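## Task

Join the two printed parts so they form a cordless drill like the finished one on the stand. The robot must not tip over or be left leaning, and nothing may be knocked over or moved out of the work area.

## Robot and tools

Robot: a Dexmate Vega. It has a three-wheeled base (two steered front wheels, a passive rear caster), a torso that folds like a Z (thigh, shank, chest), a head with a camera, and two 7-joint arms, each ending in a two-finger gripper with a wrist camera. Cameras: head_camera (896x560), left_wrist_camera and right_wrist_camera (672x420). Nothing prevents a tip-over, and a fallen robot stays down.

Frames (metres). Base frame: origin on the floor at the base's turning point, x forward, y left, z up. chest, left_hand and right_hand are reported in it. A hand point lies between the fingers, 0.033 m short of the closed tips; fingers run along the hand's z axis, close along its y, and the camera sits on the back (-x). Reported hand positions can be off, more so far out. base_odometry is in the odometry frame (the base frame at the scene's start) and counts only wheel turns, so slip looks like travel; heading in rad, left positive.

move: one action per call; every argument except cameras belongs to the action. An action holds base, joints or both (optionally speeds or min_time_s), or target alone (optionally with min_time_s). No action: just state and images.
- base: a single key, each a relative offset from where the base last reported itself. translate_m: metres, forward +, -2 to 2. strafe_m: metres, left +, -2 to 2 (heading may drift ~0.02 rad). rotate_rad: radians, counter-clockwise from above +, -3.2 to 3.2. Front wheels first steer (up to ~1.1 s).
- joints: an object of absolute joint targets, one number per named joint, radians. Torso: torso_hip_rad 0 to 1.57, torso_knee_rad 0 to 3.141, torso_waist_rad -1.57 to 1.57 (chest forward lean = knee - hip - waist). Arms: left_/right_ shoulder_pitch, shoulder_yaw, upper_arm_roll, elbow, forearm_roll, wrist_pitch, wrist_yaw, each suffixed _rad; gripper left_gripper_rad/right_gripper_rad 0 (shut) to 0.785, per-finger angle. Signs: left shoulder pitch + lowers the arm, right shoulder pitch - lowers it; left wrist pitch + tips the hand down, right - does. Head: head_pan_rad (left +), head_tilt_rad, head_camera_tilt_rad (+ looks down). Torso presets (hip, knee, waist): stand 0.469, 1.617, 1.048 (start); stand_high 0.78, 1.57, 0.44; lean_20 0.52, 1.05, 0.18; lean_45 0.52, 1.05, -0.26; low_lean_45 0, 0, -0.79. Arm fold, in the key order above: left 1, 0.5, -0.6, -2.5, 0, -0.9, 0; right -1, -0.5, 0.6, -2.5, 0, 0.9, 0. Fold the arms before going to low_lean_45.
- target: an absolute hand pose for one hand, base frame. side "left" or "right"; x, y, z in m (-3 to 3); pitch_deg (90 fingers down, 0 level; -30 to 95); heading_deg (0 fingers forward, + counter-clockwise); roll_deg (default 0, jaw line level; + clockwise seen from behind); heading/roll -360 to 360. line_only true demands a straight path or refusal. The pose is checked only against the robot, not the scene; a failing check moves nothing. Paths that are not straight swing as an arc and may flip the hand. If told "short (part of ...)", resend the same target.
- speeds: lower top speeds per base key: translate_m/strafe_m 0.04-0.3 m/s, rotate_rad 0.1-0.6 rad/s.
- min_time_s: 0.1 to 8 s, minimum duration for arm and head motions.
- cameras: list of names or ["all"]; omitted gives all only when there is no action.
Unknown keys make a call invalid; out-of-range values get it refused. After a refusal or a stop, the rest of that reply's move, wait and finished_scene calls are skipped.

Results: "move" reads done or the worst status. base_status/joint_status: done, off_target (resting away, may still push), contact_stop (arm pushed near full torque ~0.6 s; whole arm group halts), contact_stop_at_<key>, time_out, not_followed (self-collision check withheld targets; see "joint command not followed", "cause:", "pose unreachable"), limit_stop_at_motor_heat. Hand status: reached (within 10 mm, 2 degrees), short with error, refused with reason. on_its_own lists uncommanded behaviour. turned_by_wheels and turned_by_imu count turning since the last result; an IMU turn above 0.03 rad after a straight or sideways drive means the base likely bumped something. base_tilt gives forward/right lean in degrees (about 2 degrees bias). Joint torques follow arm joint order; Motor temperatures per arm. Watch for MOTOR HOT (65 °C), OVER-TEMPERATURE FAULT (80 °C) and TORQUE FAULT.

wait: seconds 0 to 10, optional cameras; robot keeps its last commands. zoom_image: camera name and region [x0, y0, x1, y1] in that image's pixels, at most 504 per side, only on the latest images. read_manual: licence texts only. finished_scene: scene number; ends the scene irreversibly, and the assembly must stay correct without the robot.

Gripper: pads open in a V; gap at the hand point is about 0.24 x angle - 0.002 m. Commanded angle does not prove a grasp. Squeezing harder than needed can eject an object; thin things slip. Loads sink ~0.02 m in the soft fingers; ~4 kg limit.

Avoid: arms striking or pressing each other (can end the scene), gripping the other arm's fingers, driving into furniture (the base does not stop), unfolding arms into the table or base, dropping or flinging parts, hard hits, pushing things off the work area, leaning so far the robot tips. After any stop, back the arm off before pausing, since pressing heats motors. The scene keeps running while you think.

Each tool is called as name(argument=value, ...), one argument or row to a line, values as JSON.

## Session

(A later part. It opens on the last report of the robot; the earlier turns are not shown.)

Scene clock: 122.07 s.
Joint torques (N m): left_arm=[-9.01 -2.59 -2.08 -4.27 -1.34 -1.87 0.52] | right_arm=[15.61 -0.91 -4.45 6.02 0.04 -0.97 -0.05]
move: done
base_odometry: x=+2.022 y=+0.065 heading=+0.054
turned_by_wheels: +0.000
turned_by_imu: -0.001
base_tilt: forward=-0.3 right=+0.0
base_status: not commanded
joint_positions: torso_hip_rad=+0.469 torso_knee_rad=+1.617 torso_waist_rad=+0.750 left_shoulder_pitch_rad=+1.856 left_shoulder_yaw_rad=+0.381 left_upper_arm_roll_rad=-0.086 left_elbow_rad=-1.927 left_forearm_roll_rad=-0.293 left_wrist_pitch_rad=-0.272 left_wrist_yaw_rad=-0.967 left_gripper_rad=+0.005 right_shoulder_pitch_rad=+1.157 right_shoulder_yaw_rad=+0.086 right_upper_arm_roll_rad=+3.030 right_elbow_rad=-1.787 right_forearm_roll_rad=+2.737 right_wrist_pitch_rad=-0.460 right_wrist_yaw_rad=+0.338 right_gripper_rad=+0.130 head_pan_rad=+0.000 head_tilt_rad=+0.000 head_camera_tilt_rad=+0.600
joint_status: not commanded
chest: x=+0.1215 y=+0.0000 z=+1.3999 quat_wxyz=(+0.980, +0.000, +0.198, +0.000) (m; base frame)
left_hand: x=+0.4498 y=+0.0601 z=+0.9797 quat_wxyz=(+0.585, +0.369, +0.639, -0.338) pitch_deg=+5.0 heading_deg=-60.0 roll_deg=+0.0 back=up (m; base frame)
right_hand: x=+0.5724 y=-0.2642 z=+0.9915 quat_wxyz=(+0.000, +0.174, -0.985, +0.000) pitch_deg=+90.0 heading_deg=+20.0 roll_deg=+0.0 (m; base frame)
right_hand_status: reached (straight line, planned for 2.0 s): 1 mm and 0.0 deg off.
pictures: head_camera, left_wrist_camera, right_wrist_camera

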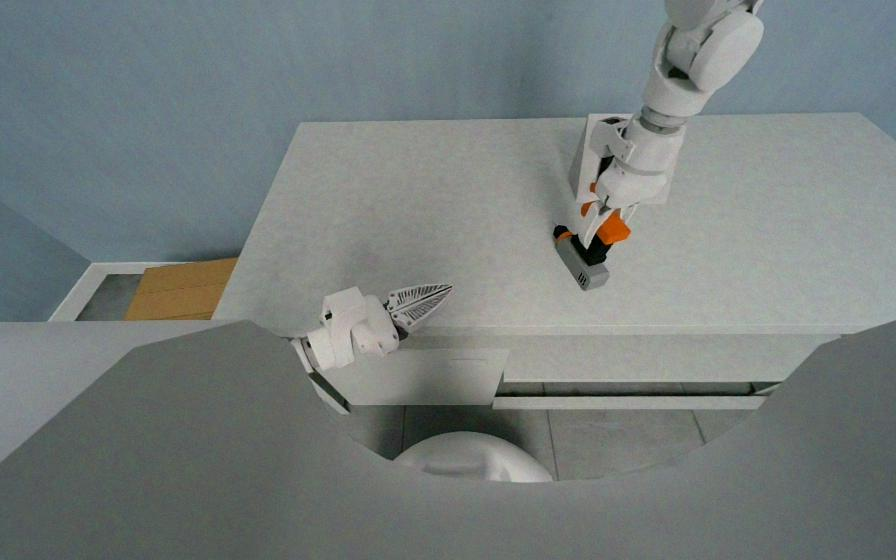

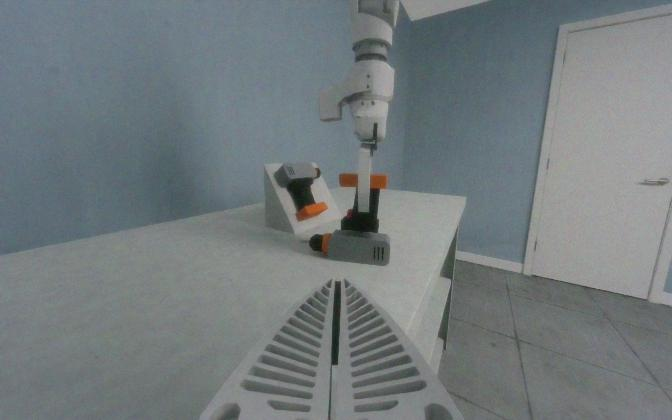

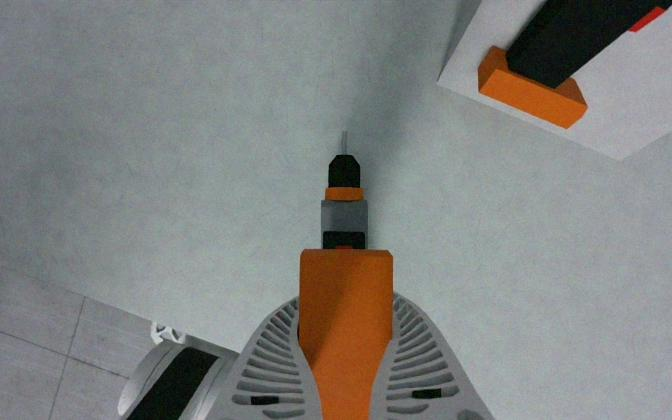

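move(
  target={"side":"right","x":0.5725,"y":-0.2645,"z":0.983,"pitch_deg":90,"heading_deg":20,"line_only":true},
  min_time_s=2,
  cameras=["head_camera","left_wrist_camera","right_wrist_camera"],
)

zoom_image(
  camera="left_wrist_camera",
  region=[325, 190, 395, 270],
)

zoom_image(
  camera="head_camera",
  region=[550, 220, 620, 300],
)

zoom_image(
  camera="right_wrist_camera",
  region=[280, 140, 410, 270],
)

Scene clock: 125.17 s.
Joint torques (N m): left_arm=[-8.48 -0.1 -1.3 -4.3 -0.99 -1.07 0.25] | right_arm=[16.46 0 -4.02 3.98 0.4 0.65 -0.31]
move: done
base_odometry: x=+2.022 y=+0.065 heading=+0.054
turned_by_wheels: +0.000
turned_by_imu: -0.001
base_tilt: forward=-0.1 right=+0.1
base_status: not commanded
joint_positions: torso_hip_rad=+0.469 torso_knee_rad=+1.617 torso_waist_rad=+0.750 left_shoulder_pitch_rad=+1.856 left_shoulder_yaw_rad=+0.381 left_upper_arm_roll_rad=-0.086 left_elbow_rad=-1.927 left_forearm_roll_rad=-0.293 left_wrist_pitch_rad=-0.272 left_wrist_yaw_rad=-0.967 left_gripper_rad=+0.005 right_shoulder_pitch_rad=+1.137 right_shoulder_yaw_rad=+0.084 right_upper_arm_roll_rad=+3.030 right_elbow_rad=-1.784 right_forearm_roll_rad=+2.741 right_wrist_pitch_rad=-0.447 right_wrist_yaw_rad=+0.330 right_gripper_rad=+0.130 head_pan_rad=+0.000 head_tilt_rad=+0.000 head_camera_tilt_rad=+0.600
joint_status: not commanded
chest: x=+0.1215 y=+0.0000 z=+1.3999 quat_wxyz=(+0.980, +0.000, +0.198, +0.000) (m; base frame)
left_hand: x=+0.4498 y=+0.0601 z=+0.9797 quat_wxyz=(+0.585, +0.369, +0.639, -0.338) pitch_deg=+5.0 heading_deg=-60.0 roll_deg=+0.0 back=up (m; base frame)
right_hand: x=+0.5723 y=-0.2643 z=+0.9834 quat_wxyz=(+0.000, +0.174, -0.985, +0.000) pitch_deg=+90.0 heading_deg=+20.0 roll_deg=+0.0 (m; base frame)
right_hand_status: reached (straight line, planned for 2.0 s): 1 mm and 0.0 deg off.
pictures: head_camera, left_wrist_camera, right_wrist_camera

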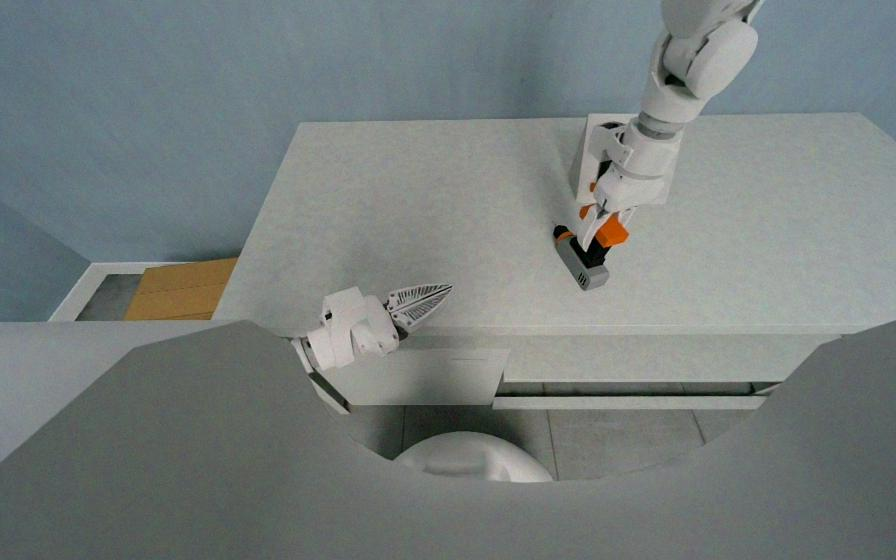

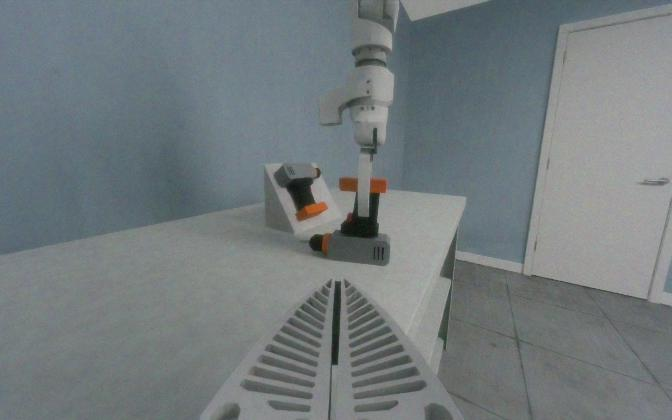

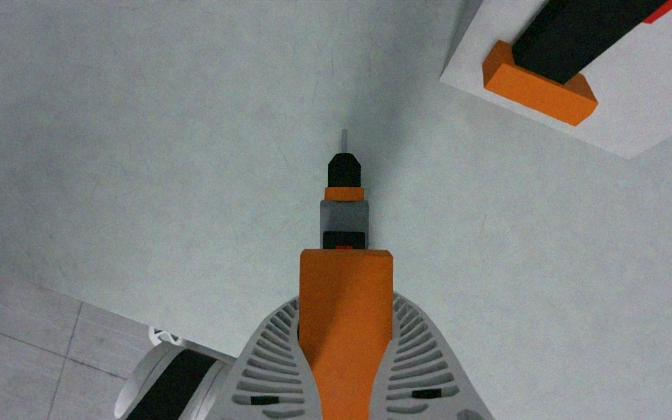

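Scaled by 6.300 from the camera's 672x420 image, which has a finer 960x600 frame.

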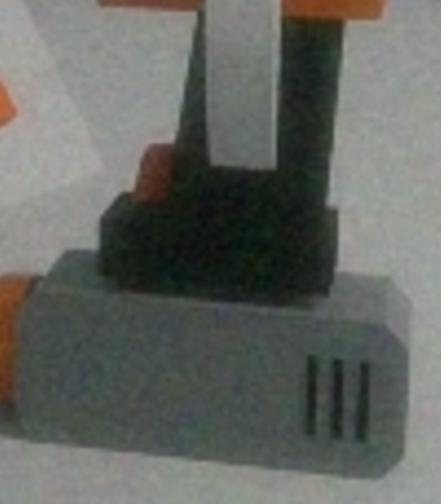

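Scaled by 6.300 from the camera's 896x560 image, which has a finer 960x600 frame.

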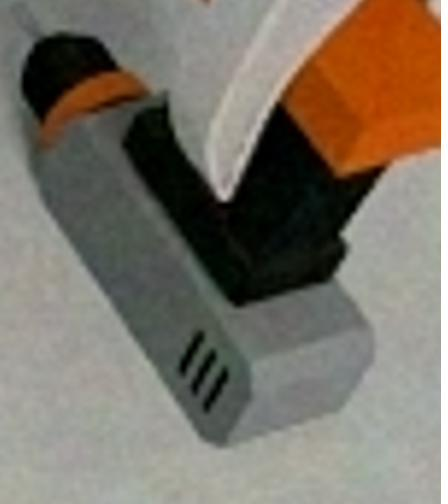

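Scaled by 3.877 from the camera's 672x420 image, which has a finer 960x600 frame.

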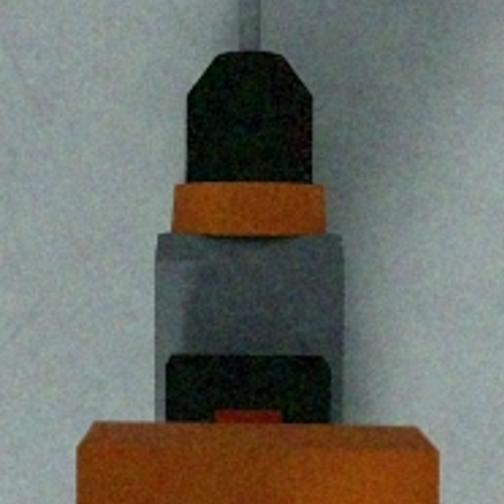

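move(
  target={"side":"right","x":0.5725,"y":-0.2645,"z":0.9785,"pitch_deg":90,"heading_deg":20,"line_only":true},
  min_time_s=2,
  cameras=["head_camera","left_wrist_camera","right_wrist_camera"],
)

zoom_image(
  camera="left_wrist_camera",
  region=[325, 190, 395, 270],
)

zoom_image(
  camera="head_camera",
  region=[550, 220, 620, 300],
)

Scene clock: 128.13 s.
Joint torques (N m): left_arm=[-8.36 2.04 -0.03 -4.31 -0.89 -0.91 0.04] | right_arm=[13.48 0.14 -4 5.12 0.4 1.4 0.1]
move: done
base_odometry: x=+2.022 y=+0.065 heading=+0.054
turned_by_wheels: +0.000
turned_by_imu: -0.001
base_tilt: forward=-0.4 right=+0.2
base_status: not commanded
joint_positions: torso_hip_rad=+0.469 torso_knee_rad=+1.617 torso_waist_rad=+0.750 left_shoulder_pitch_rad=+1.856 left_shoulder_yaw_rad=+0.381 left_upper_arm_roll_rad=-0.086 left_elbow_rad=-1.927 left_forearm_roll_rad=-0.293 left_wrist_pitch_rad=-0.272 left_wrist_yaw_rad=-0.967 left_gripper_rad=+0.005 right_shoulder_pitch_rad=+1.126 right_shoulder_yaw_rad=+0.083 right_upper_arm_roll_rad=+3.030 right_elbow_rad=-1.781 right_forearm_roll_rad=+2.743 right_wrist_pitch_rad=-0.439 right_wrist_yaw_rad=+0.325 right_gripper_rad=+0.130 head_pan_rad=+0.000 head_tilt_rad=+0.000 head_camera_tilt_rad=+0.600
joint_status: not commanded
chest: x=+0.1215 y=+0.0000 z=+1.3999 quat_wxyz=(+0.980, +0.000, +0.198, +0.000) (m; base frame)
left_hand: x=+0.4498 y=+0.0601 z=+0.9797 quat_wxyz=(+0.585, +0.369, +0.639, -0.338) pitch_deg=+5.0 heading_deg=-60.0 roll_deg=+0.0 back=up (m; base frame)
right_hand: x=+0.5723 y=-0.2643 z=+0.9788 quat_wxyz=(+0.000, +0.174, -0.985, +0.000) pitch_deg=+90.0 heading_deg=+20.0 roll_deg=+0.0 (m; base frame)
right_hand_status: reached (straight line, planned for 2.0 s): 0 mm and 0.0 deg off.
pictures: head_camera, left_wrist_camera, right_wrist_camera

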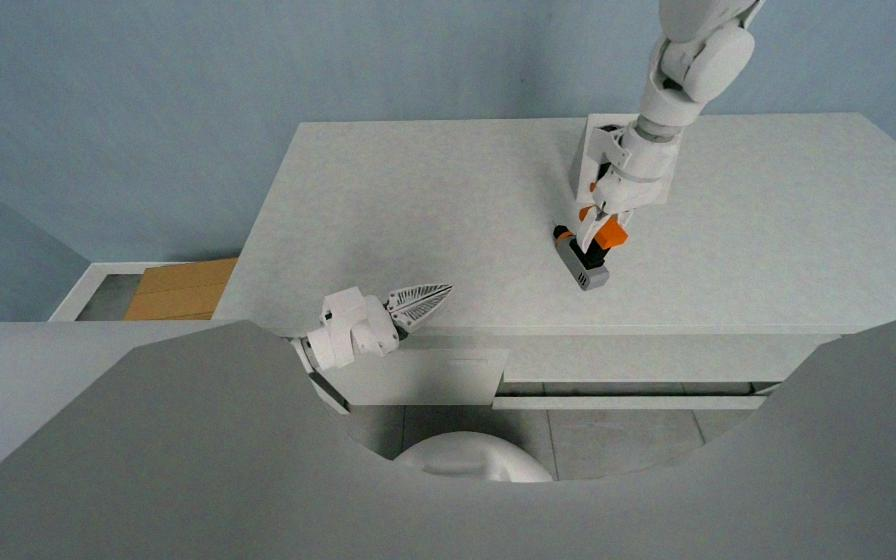

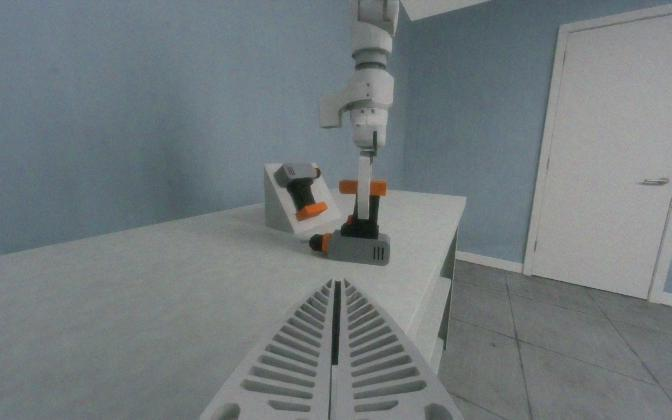

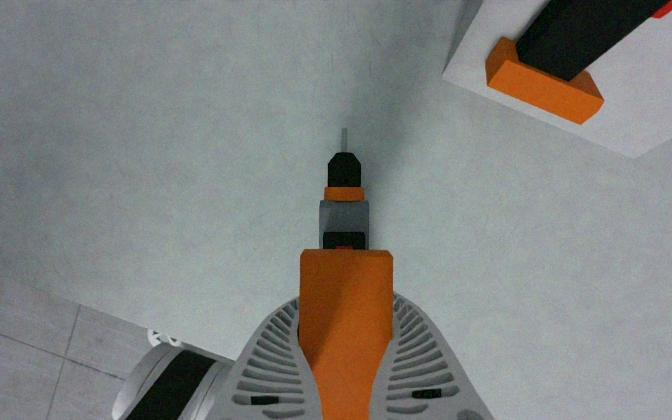

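Scaled by 6.300 from the camera's 672x420 image, which has a finer 960x600 frame.

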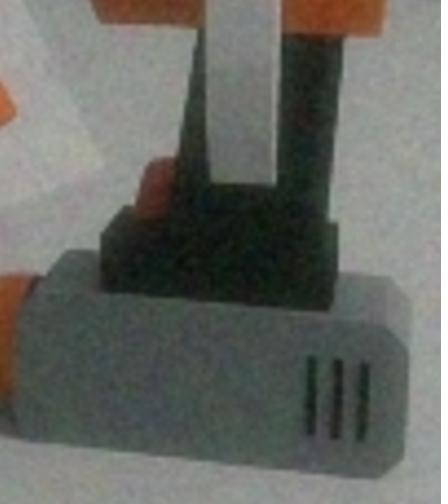

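Scaled by 6.300 from the camera's 896x560 image, which has a finer 960x600 frame.

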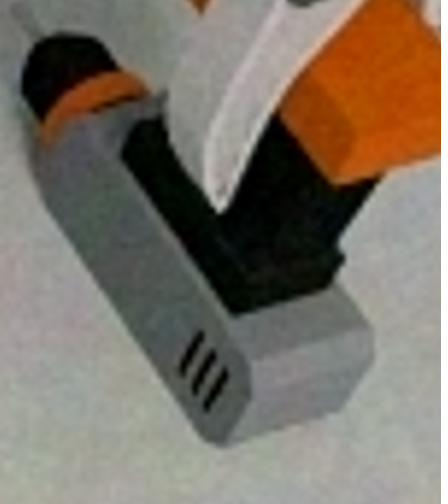

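move(
  target={"side":"right","x":0.5725,"y":-0.2645,"z":0.974,"pitch_deg":90,"heading_deg":20,"line_only":true},
  min_time_s=2,
  cameras=["head_camera","left_wrist_camera","right_wrist_camera"],
)

zoom_image(
  camera="left_wrist_camera",
  region=[325, 190, 395, 270],
)

zoom_image(
  camera="head_camera",
  region=[550, 220, 620, 300],
)

Scene clock: 131.13 s.
Joint torques (N m): left_arm=[-8.26 0.17 0.77 -3.69 -1.01 -2.31 0.28] | right_arm=[-4.28 -0.82 -1.66 -0.32 0.57 0.86 -0.67]
move: done
base_odometry: x=+2.022 y=+0.065 heading=+0.054
turned_by_wheels: +0.000
turned_by_imu: -0.001
base_tilt: forward=-0.1 right=+0.2
base_status: not commanded
joint_positions: torso_hip_rad=+0.469 torso_knee_rad=+1.617 torso_waist_rad=+0.750 left_shoulder_pitch_rad=+1.856 left_shoulder_yaw_rad=+0.381 left_upper_arm_roll_rad=-0.086 left_elbow_rad=-1.927 left_forearm_roll_rad=-0.293 left_wrist_pitch_rad=-0.272 left_wrist_yaw_rad=-0.967 left_gripper_rad=+0.005 right_shoulder_pitch_rad=+1.116 right_shoulder_yaw_rad=+0.081 right_upper_arm_roll_rad=+3.029 right_elbow_rad=-1.777 right_forearm_roll_rad=+2.745 right_wrist_pitch_rad=-0.432 right_wrist_yaw_rad=+0.321 right_gripper_rad=+0.130 head_pan_rad=+0.000 head_tilt_rad=+0.000 head_camera_tilt_rad=+0.600
joint_status: not commanded
chest: x=+0.1205 y=+0.0000 z=+1.4001 quat_wxyz=(+0.980, +0.000, +0.197, +0.000) (m; base frame)
left_hand: x=+0.4494 y=+0.0601 z=+0.9804 quat_wxyz=(+0.585, +0.369, +0.638, -0.338) pitch_deg=+5.0 heading_deg=-60.0 roll_deg=+0.0 back=up (m; base frame)
right_hand: x=+0.5724 y=-0.2645 z=+0.9755 quat_wxyz=(-0.001, +0.174, -0.985, +0.000) pitch_deg=+89.9 heading_deg=+20.0 roll_deg=+0.0 (m; base frame)
right_hand_status: reached (straight line, planned for 2.0 s): 1 mm and 0.1 deg off.
pictures: head_camera, left_wrist_camera, right_wrist_camera

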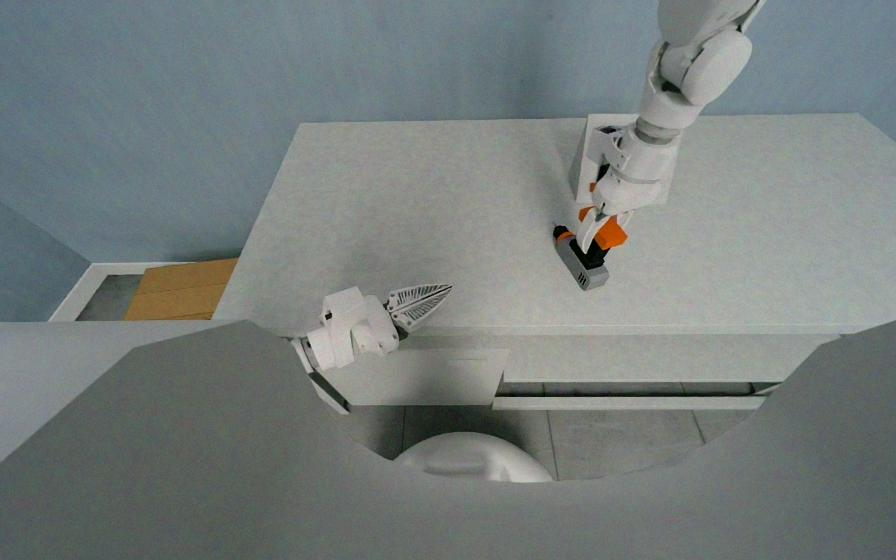

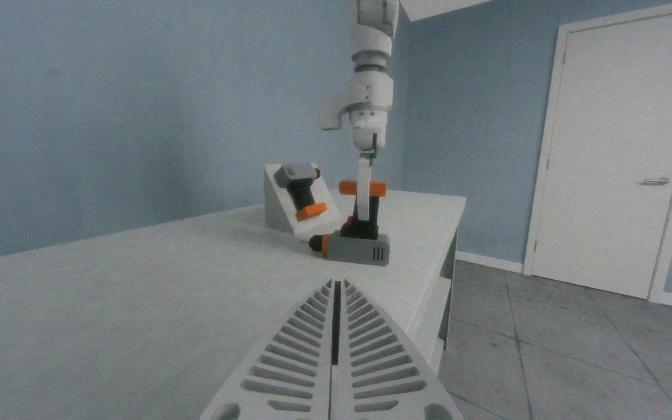

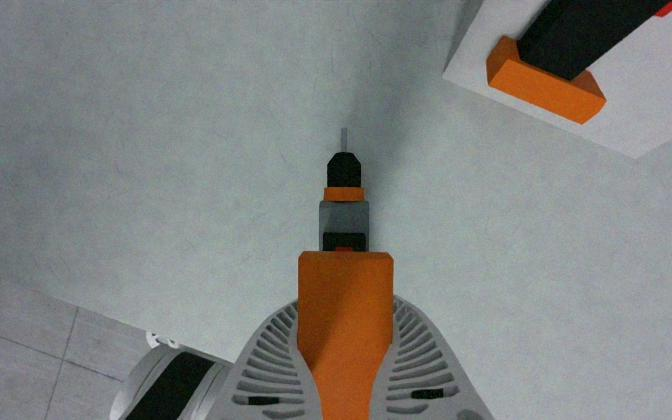

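Scaled by 6.300 from the camera's 672x420 image, which has a finer 960x600 frame.

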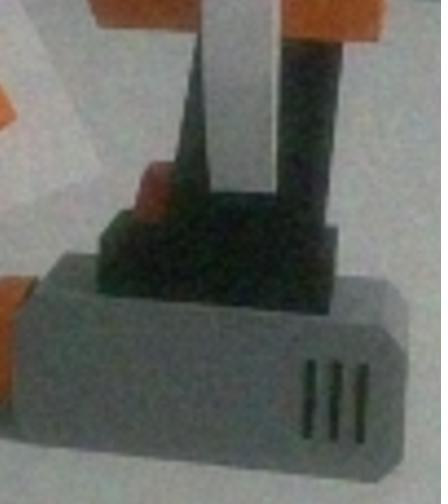

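Scaled by 6.300 from the camera's 896x560 image, which has a finer 960x600 frame.

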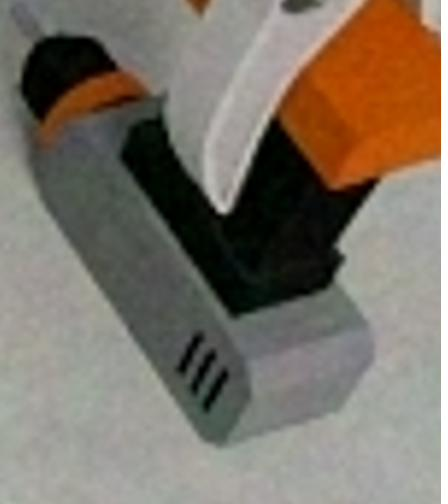

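move(
  target={"side":"right","x":0.5725,"y":-0.2645,"z":0.978,"pitch_deg":90,"heading_deg":20,"line_only":true},
)

move(
  joints={"right_gripper_rad":0.4},
  min_time_s=2.5,
  cameras=["head_camera","left_wrist_camera","right_wrist_camera"],
)

zoom_image(
  camera="left_wrist_camera",
  region=[305, 160, 405, 270],
)

Scene clock: 133.87 s.
Joint torques (N m): left_arm=[-9.01 -2.41 -0.85 -4.6 -0.8 -1.23 0.21] | right_arm=[20.6 0.62 -2.9 3.07 -0.45 0.34 -0.34]
move: done
base_odometry: x=+2.022 y=+0.065 heading=+0.054
turned_by_wheels: +0.000
turned_by_imu: -0.001
base_tilt: forward=-0.3 right=+0.2
base_status: not commanded
joint_positions: torso_hip_rad=+0.469 torso_knee_rad=+1.617 torso_waist_rad=+0.750 left_shoulder_pitch_rad=+1.856 left_shoulder_yaw_rad=+0.381 left_upper_arm_roll_rad=-0.086 left_elbow_rad=-1.927 left_forearm_roll_rad=-0.293 left_wrist_pitch_rad=-0.272 left_wrist_yaw_rad=-0.967 left_gripper_rad=+0.005 right_shoulder_pitch_rad=+1.119 right_shoulder_yaw_rad=+0.082 right_upper_arm_roll_rad=+3.029 right_elbow_rad=-1.776 right_forearm_roll_rad=+2.744 right_wrist_pitch_rad=-0.438 right_wrist_yaw_rad=+0.324 right_gripper_rad=+0.130 head_pan_rad=+0.000 head_tilt_rad=+0.000 head_camera_tilt_rad=+0.600
joint_status: not commanded
chest: x=+0.1209 y=+0.0000 z=+1.4000 quat_wxyz=(+0.980, +0.000, +0.197, +0.000) (m; base frame)
left_hand: x=+0.4496 y=+0.0601 z=+0.9801 quat_wxyz=(+0.585, +0.369, +0.639, -0.338) pitch_deg=+5.0 heading_deg=-60.0 roll_deg=+0.0 back=up (m; base frame)
right_hand: x=+0.5724 y=-0.2644 z=+0.9768 quat_wxyz=(+0.000, +0.174, -0.985, +0.000) pitch_deg=+90.0 heading_deg=+20.0 roll_deg=+0.0 (m; base frame)
right_hand_status: reached (straight line, planned for 0.2 s): 1 mm and 0.0 deg off.
pictures: none

Scene clock: 134.73 s.
Joint torques (N m): left_arm=[-7.21 0.44 -0.56 -3.16 -0.72 -1.58 0.53] | right_arm=[24.24 2.5 -3.26 6.35 -0.42 -1.33 0.23]
move: done
base_odometry: x=+2.022 y=+0.065 heading=+0.054
turned_by_wheels: +0.000
turned_by_imu: +0.000
base_tilt: forward=-0.3 right=+0.0
base_status: not commanded
joint_positions: torso_hip_rad=+0.469 torso_knee_rad=+1.617 torso_waist_rad=+0.750 left_shoulder_pitch_rad=+1.856 left_shoulder_yaw_rad=+0.381 left_upper_arm_roll_rad=-0.086 left_elbow_rad=-1.927 left_forearm_roll_rad=-0.293 left_wrist_pitch_rad=-0.272 left_wrist_yaw_rad=-0.967 left_gripper_rad=+0.005 right_shoulder_pitch_rad=+1.120 right_shoulder_yaw_rad=+0.082 right_upper_arm_roll_rad=+3.029 right_elbow_rad=-1.775 right_forearm_roll_rad=+2.743 right_wrist_pitch_rad=-0.440 right_wrist_yaw_rad=+0.325 right_gripper_rad=+0.400 head_pan_rad=+0.000 head_tilt_rad=+0.000 head_camera_tilt_rad=+0.600
joint_status: all done
chest: x=+0.1213 y=+0.0000 z=+1.3999 quat_wxyz=(+0.980, +0.000, +0.198, +0.000) (m; base frame)
left_hand: x=+0.4498 y=+0.0601 z=+0.9799 quat_wxyz=(+0.585, +0.369, +0.639, -0.338) pitch_deg=+5.0 heading_deg=-60.0 roll_deg=+0.0 back=up (m; base frame)
right_hand: x=+0.5726 y=-0.2644 z=+0.9771 quat_wxyz=(+0.001, +0.174, -0.985, +0.000) pitch_deg=+89.9 heading_deg=+20.0 roll_deg=+0.0 (m; base frame)
pictures: head_camera, left_wrist_camera, right_wrist_camera

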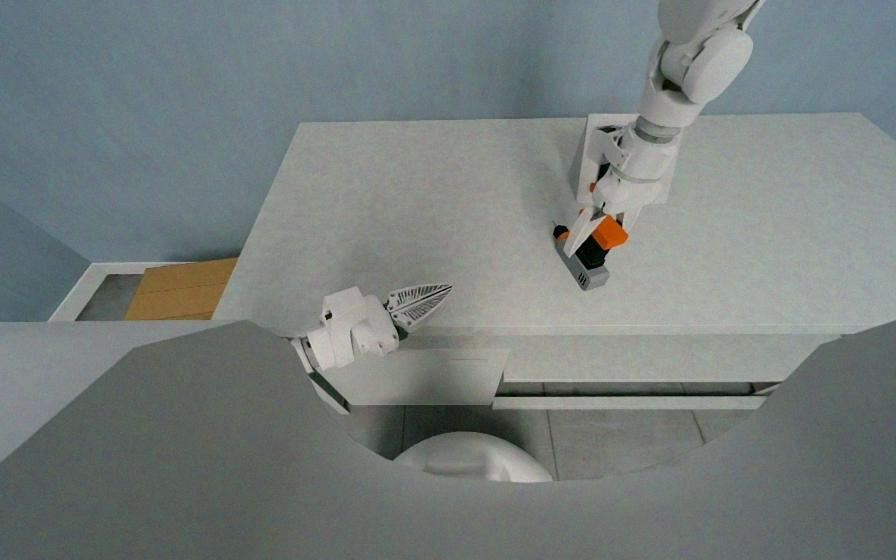

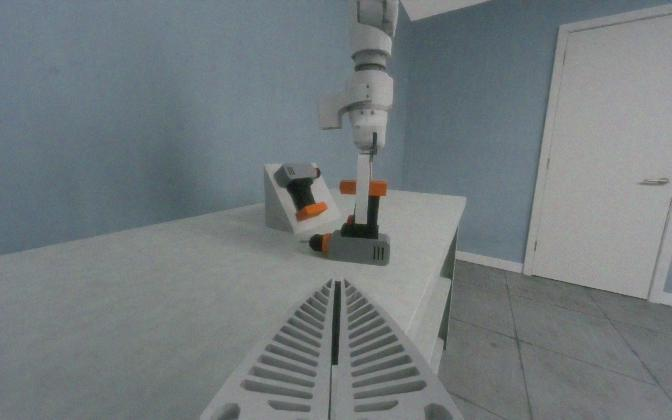

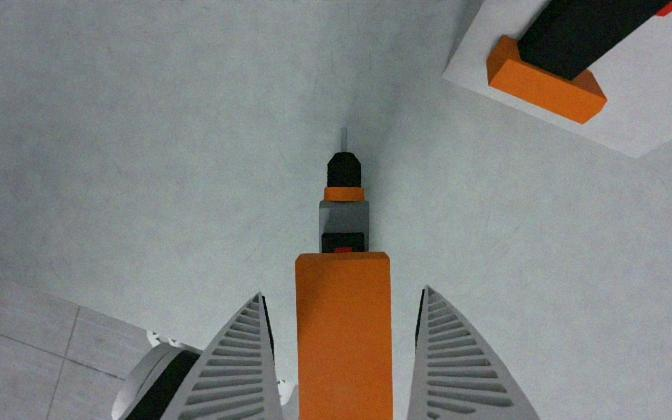

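Scaled by 4.582 from the camera's 672x420 image, which has a finer 960x600 frame.

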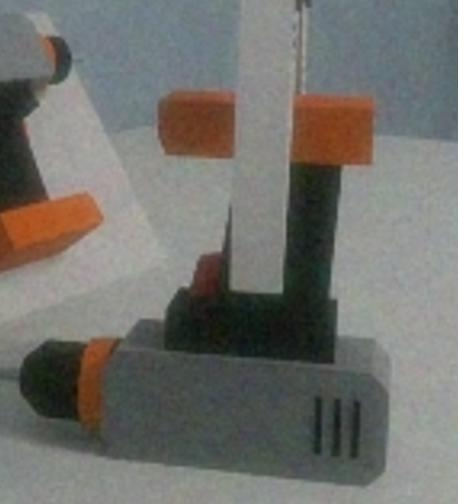

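Clear; lift straight up.

move(
  target={"side":"right","x":0.573,"y":-0.265,"z":1.1,"pitch_deg":90,"heading_deg":20,"line_only":true},
  cameras=["head_camera","left_wrist_camera","right_wrist_camera"],
)

zoom_image(
  camera="left_wrist_camera",
  region=[255, 140, 405, 270],
)

zoom_image(
  camera="head_camera",
  region=[540, 180, 640, 300],
)

Scene clock: 137.63 s.
Joint torques (N m): left_arm=[-7.65 1.73 -0.42 -5.41 -0.96 -1.18 0.26] | right_arm=[25.29 1.01 2.35 6.58 -0.34 -0.45 0.35]
move: done
base_odometry: x=+2.022 y=+0.065 heading=+0.054
turned_by_wheels: +0.000
turned_by_imu: -0.001
base_tilt: forward=-0.2 right=+0.2
base_status: not commanded
joint_positions: torso_hip_rad=+0.469 torso_knee_rad=+1.617 torso_waist_rad=+0.750 left_shoulder_pitch_rad=+1.856 left_shoulder_yaw_rad=+0.381 left_upper_arm_roll_rad=-0.086 left_elbow_rad=-1.927 left_forearm_roll_rad=-0.293 left_wrist_pitch_rad=-0.272 left_wrist_yaw_rad=-0.967 left_gripper_rad=+0.005 right_shoulder_pitch_rad=+1.381 right_shoulder_yaw_rad=+0.110 right_upper_arm_roll_rad=+3.031 right_elbow_rad=-1.775 right_forearm_roll_rad=+2.656 right_wrist_pitch_rad=-0.666 right_wrist_yaw_rad=+0.480 right_gripper_rad=+0.400 head_pan_rad=+0.000 head_tilt_rad=+0.000 head_camera_tilt_rad=+0.600
joint_status: not commanded
chest: x=+0.1213 y=+0.0000 z=+1.3999 quat_wxyz=(+0.980, +0.000, +0.198, +0.000) (m; base frame)
left_hand: x=+0.4498 y=+0.0601 z=+0.9799 quat_wxyz=(+0.585, +0.369, +0.639, -0.338) pitch_deg=+5.0 heading_deg=-60.0 roll_deg=+0.0 back=up (m; base frame)
right_hand: x=+0.5730 y=-0.2651 z=+1.0975 quat_wxyz=(+0.000, +0.174, -0.985, +0.000) pitch_deg=+90.0 heading_deg=+20.0 roll_deg=+0.0 (m; base frame)
right_hand_status: reached (straight line, planned for 1.2 s): 2 mm and 0.0 deg off.
pictures: head_camera, left_wrist_camera, right_wrist_camera

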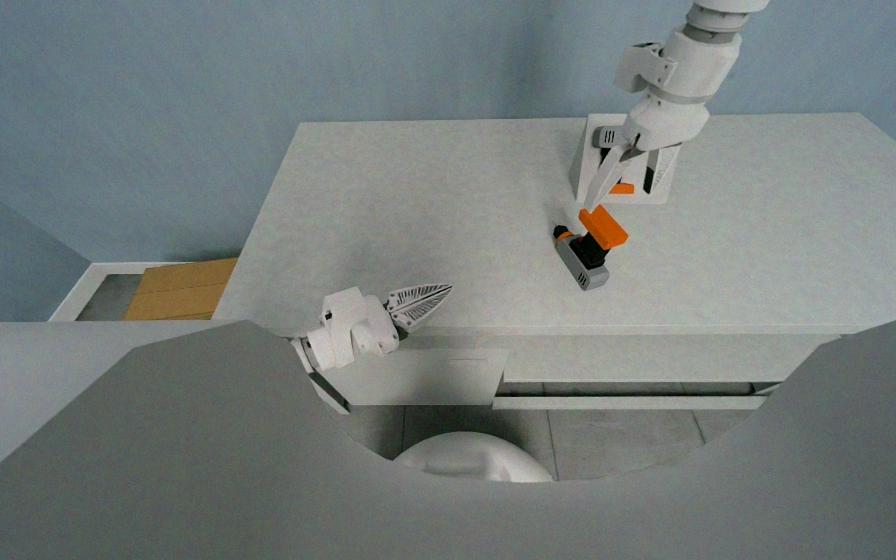

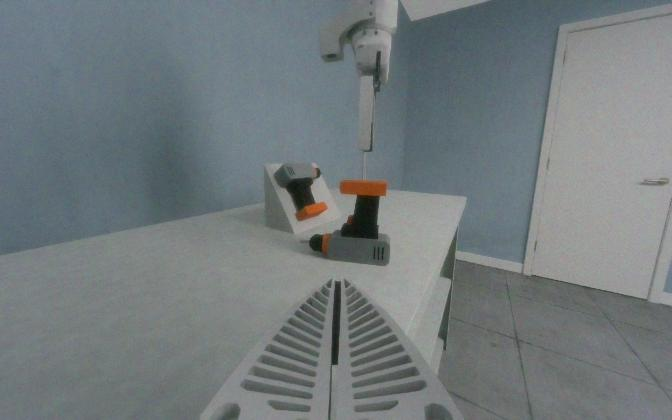

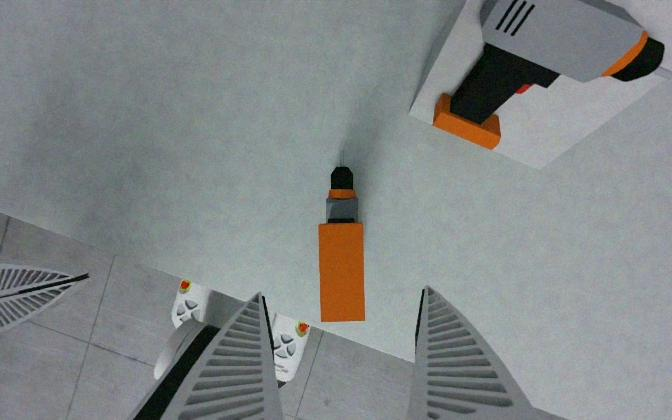

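Scaled by 3.360 from the camera's 672x420 image, which has a finer 960x600 frame.

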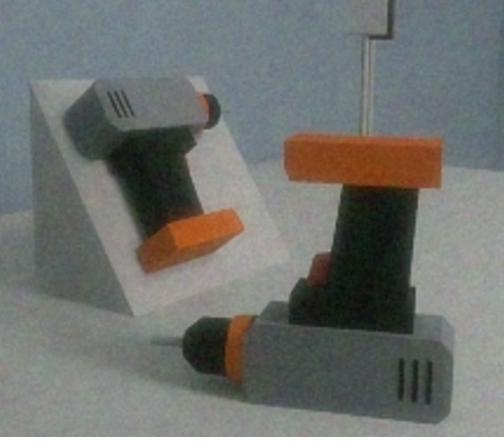

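Scaled by 4.200 from the camera's 896x560 image, which has a finer 960x600 frame.

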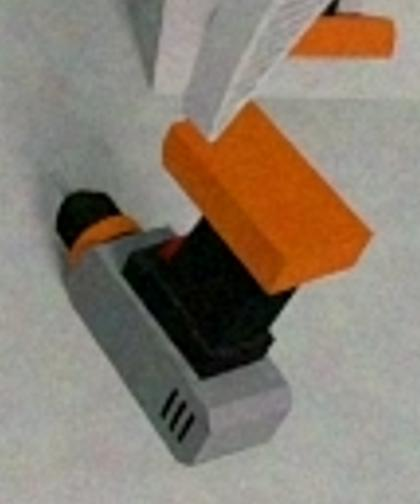

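finished_scene(
  scene=2,
)

The scene is finished: the task was done.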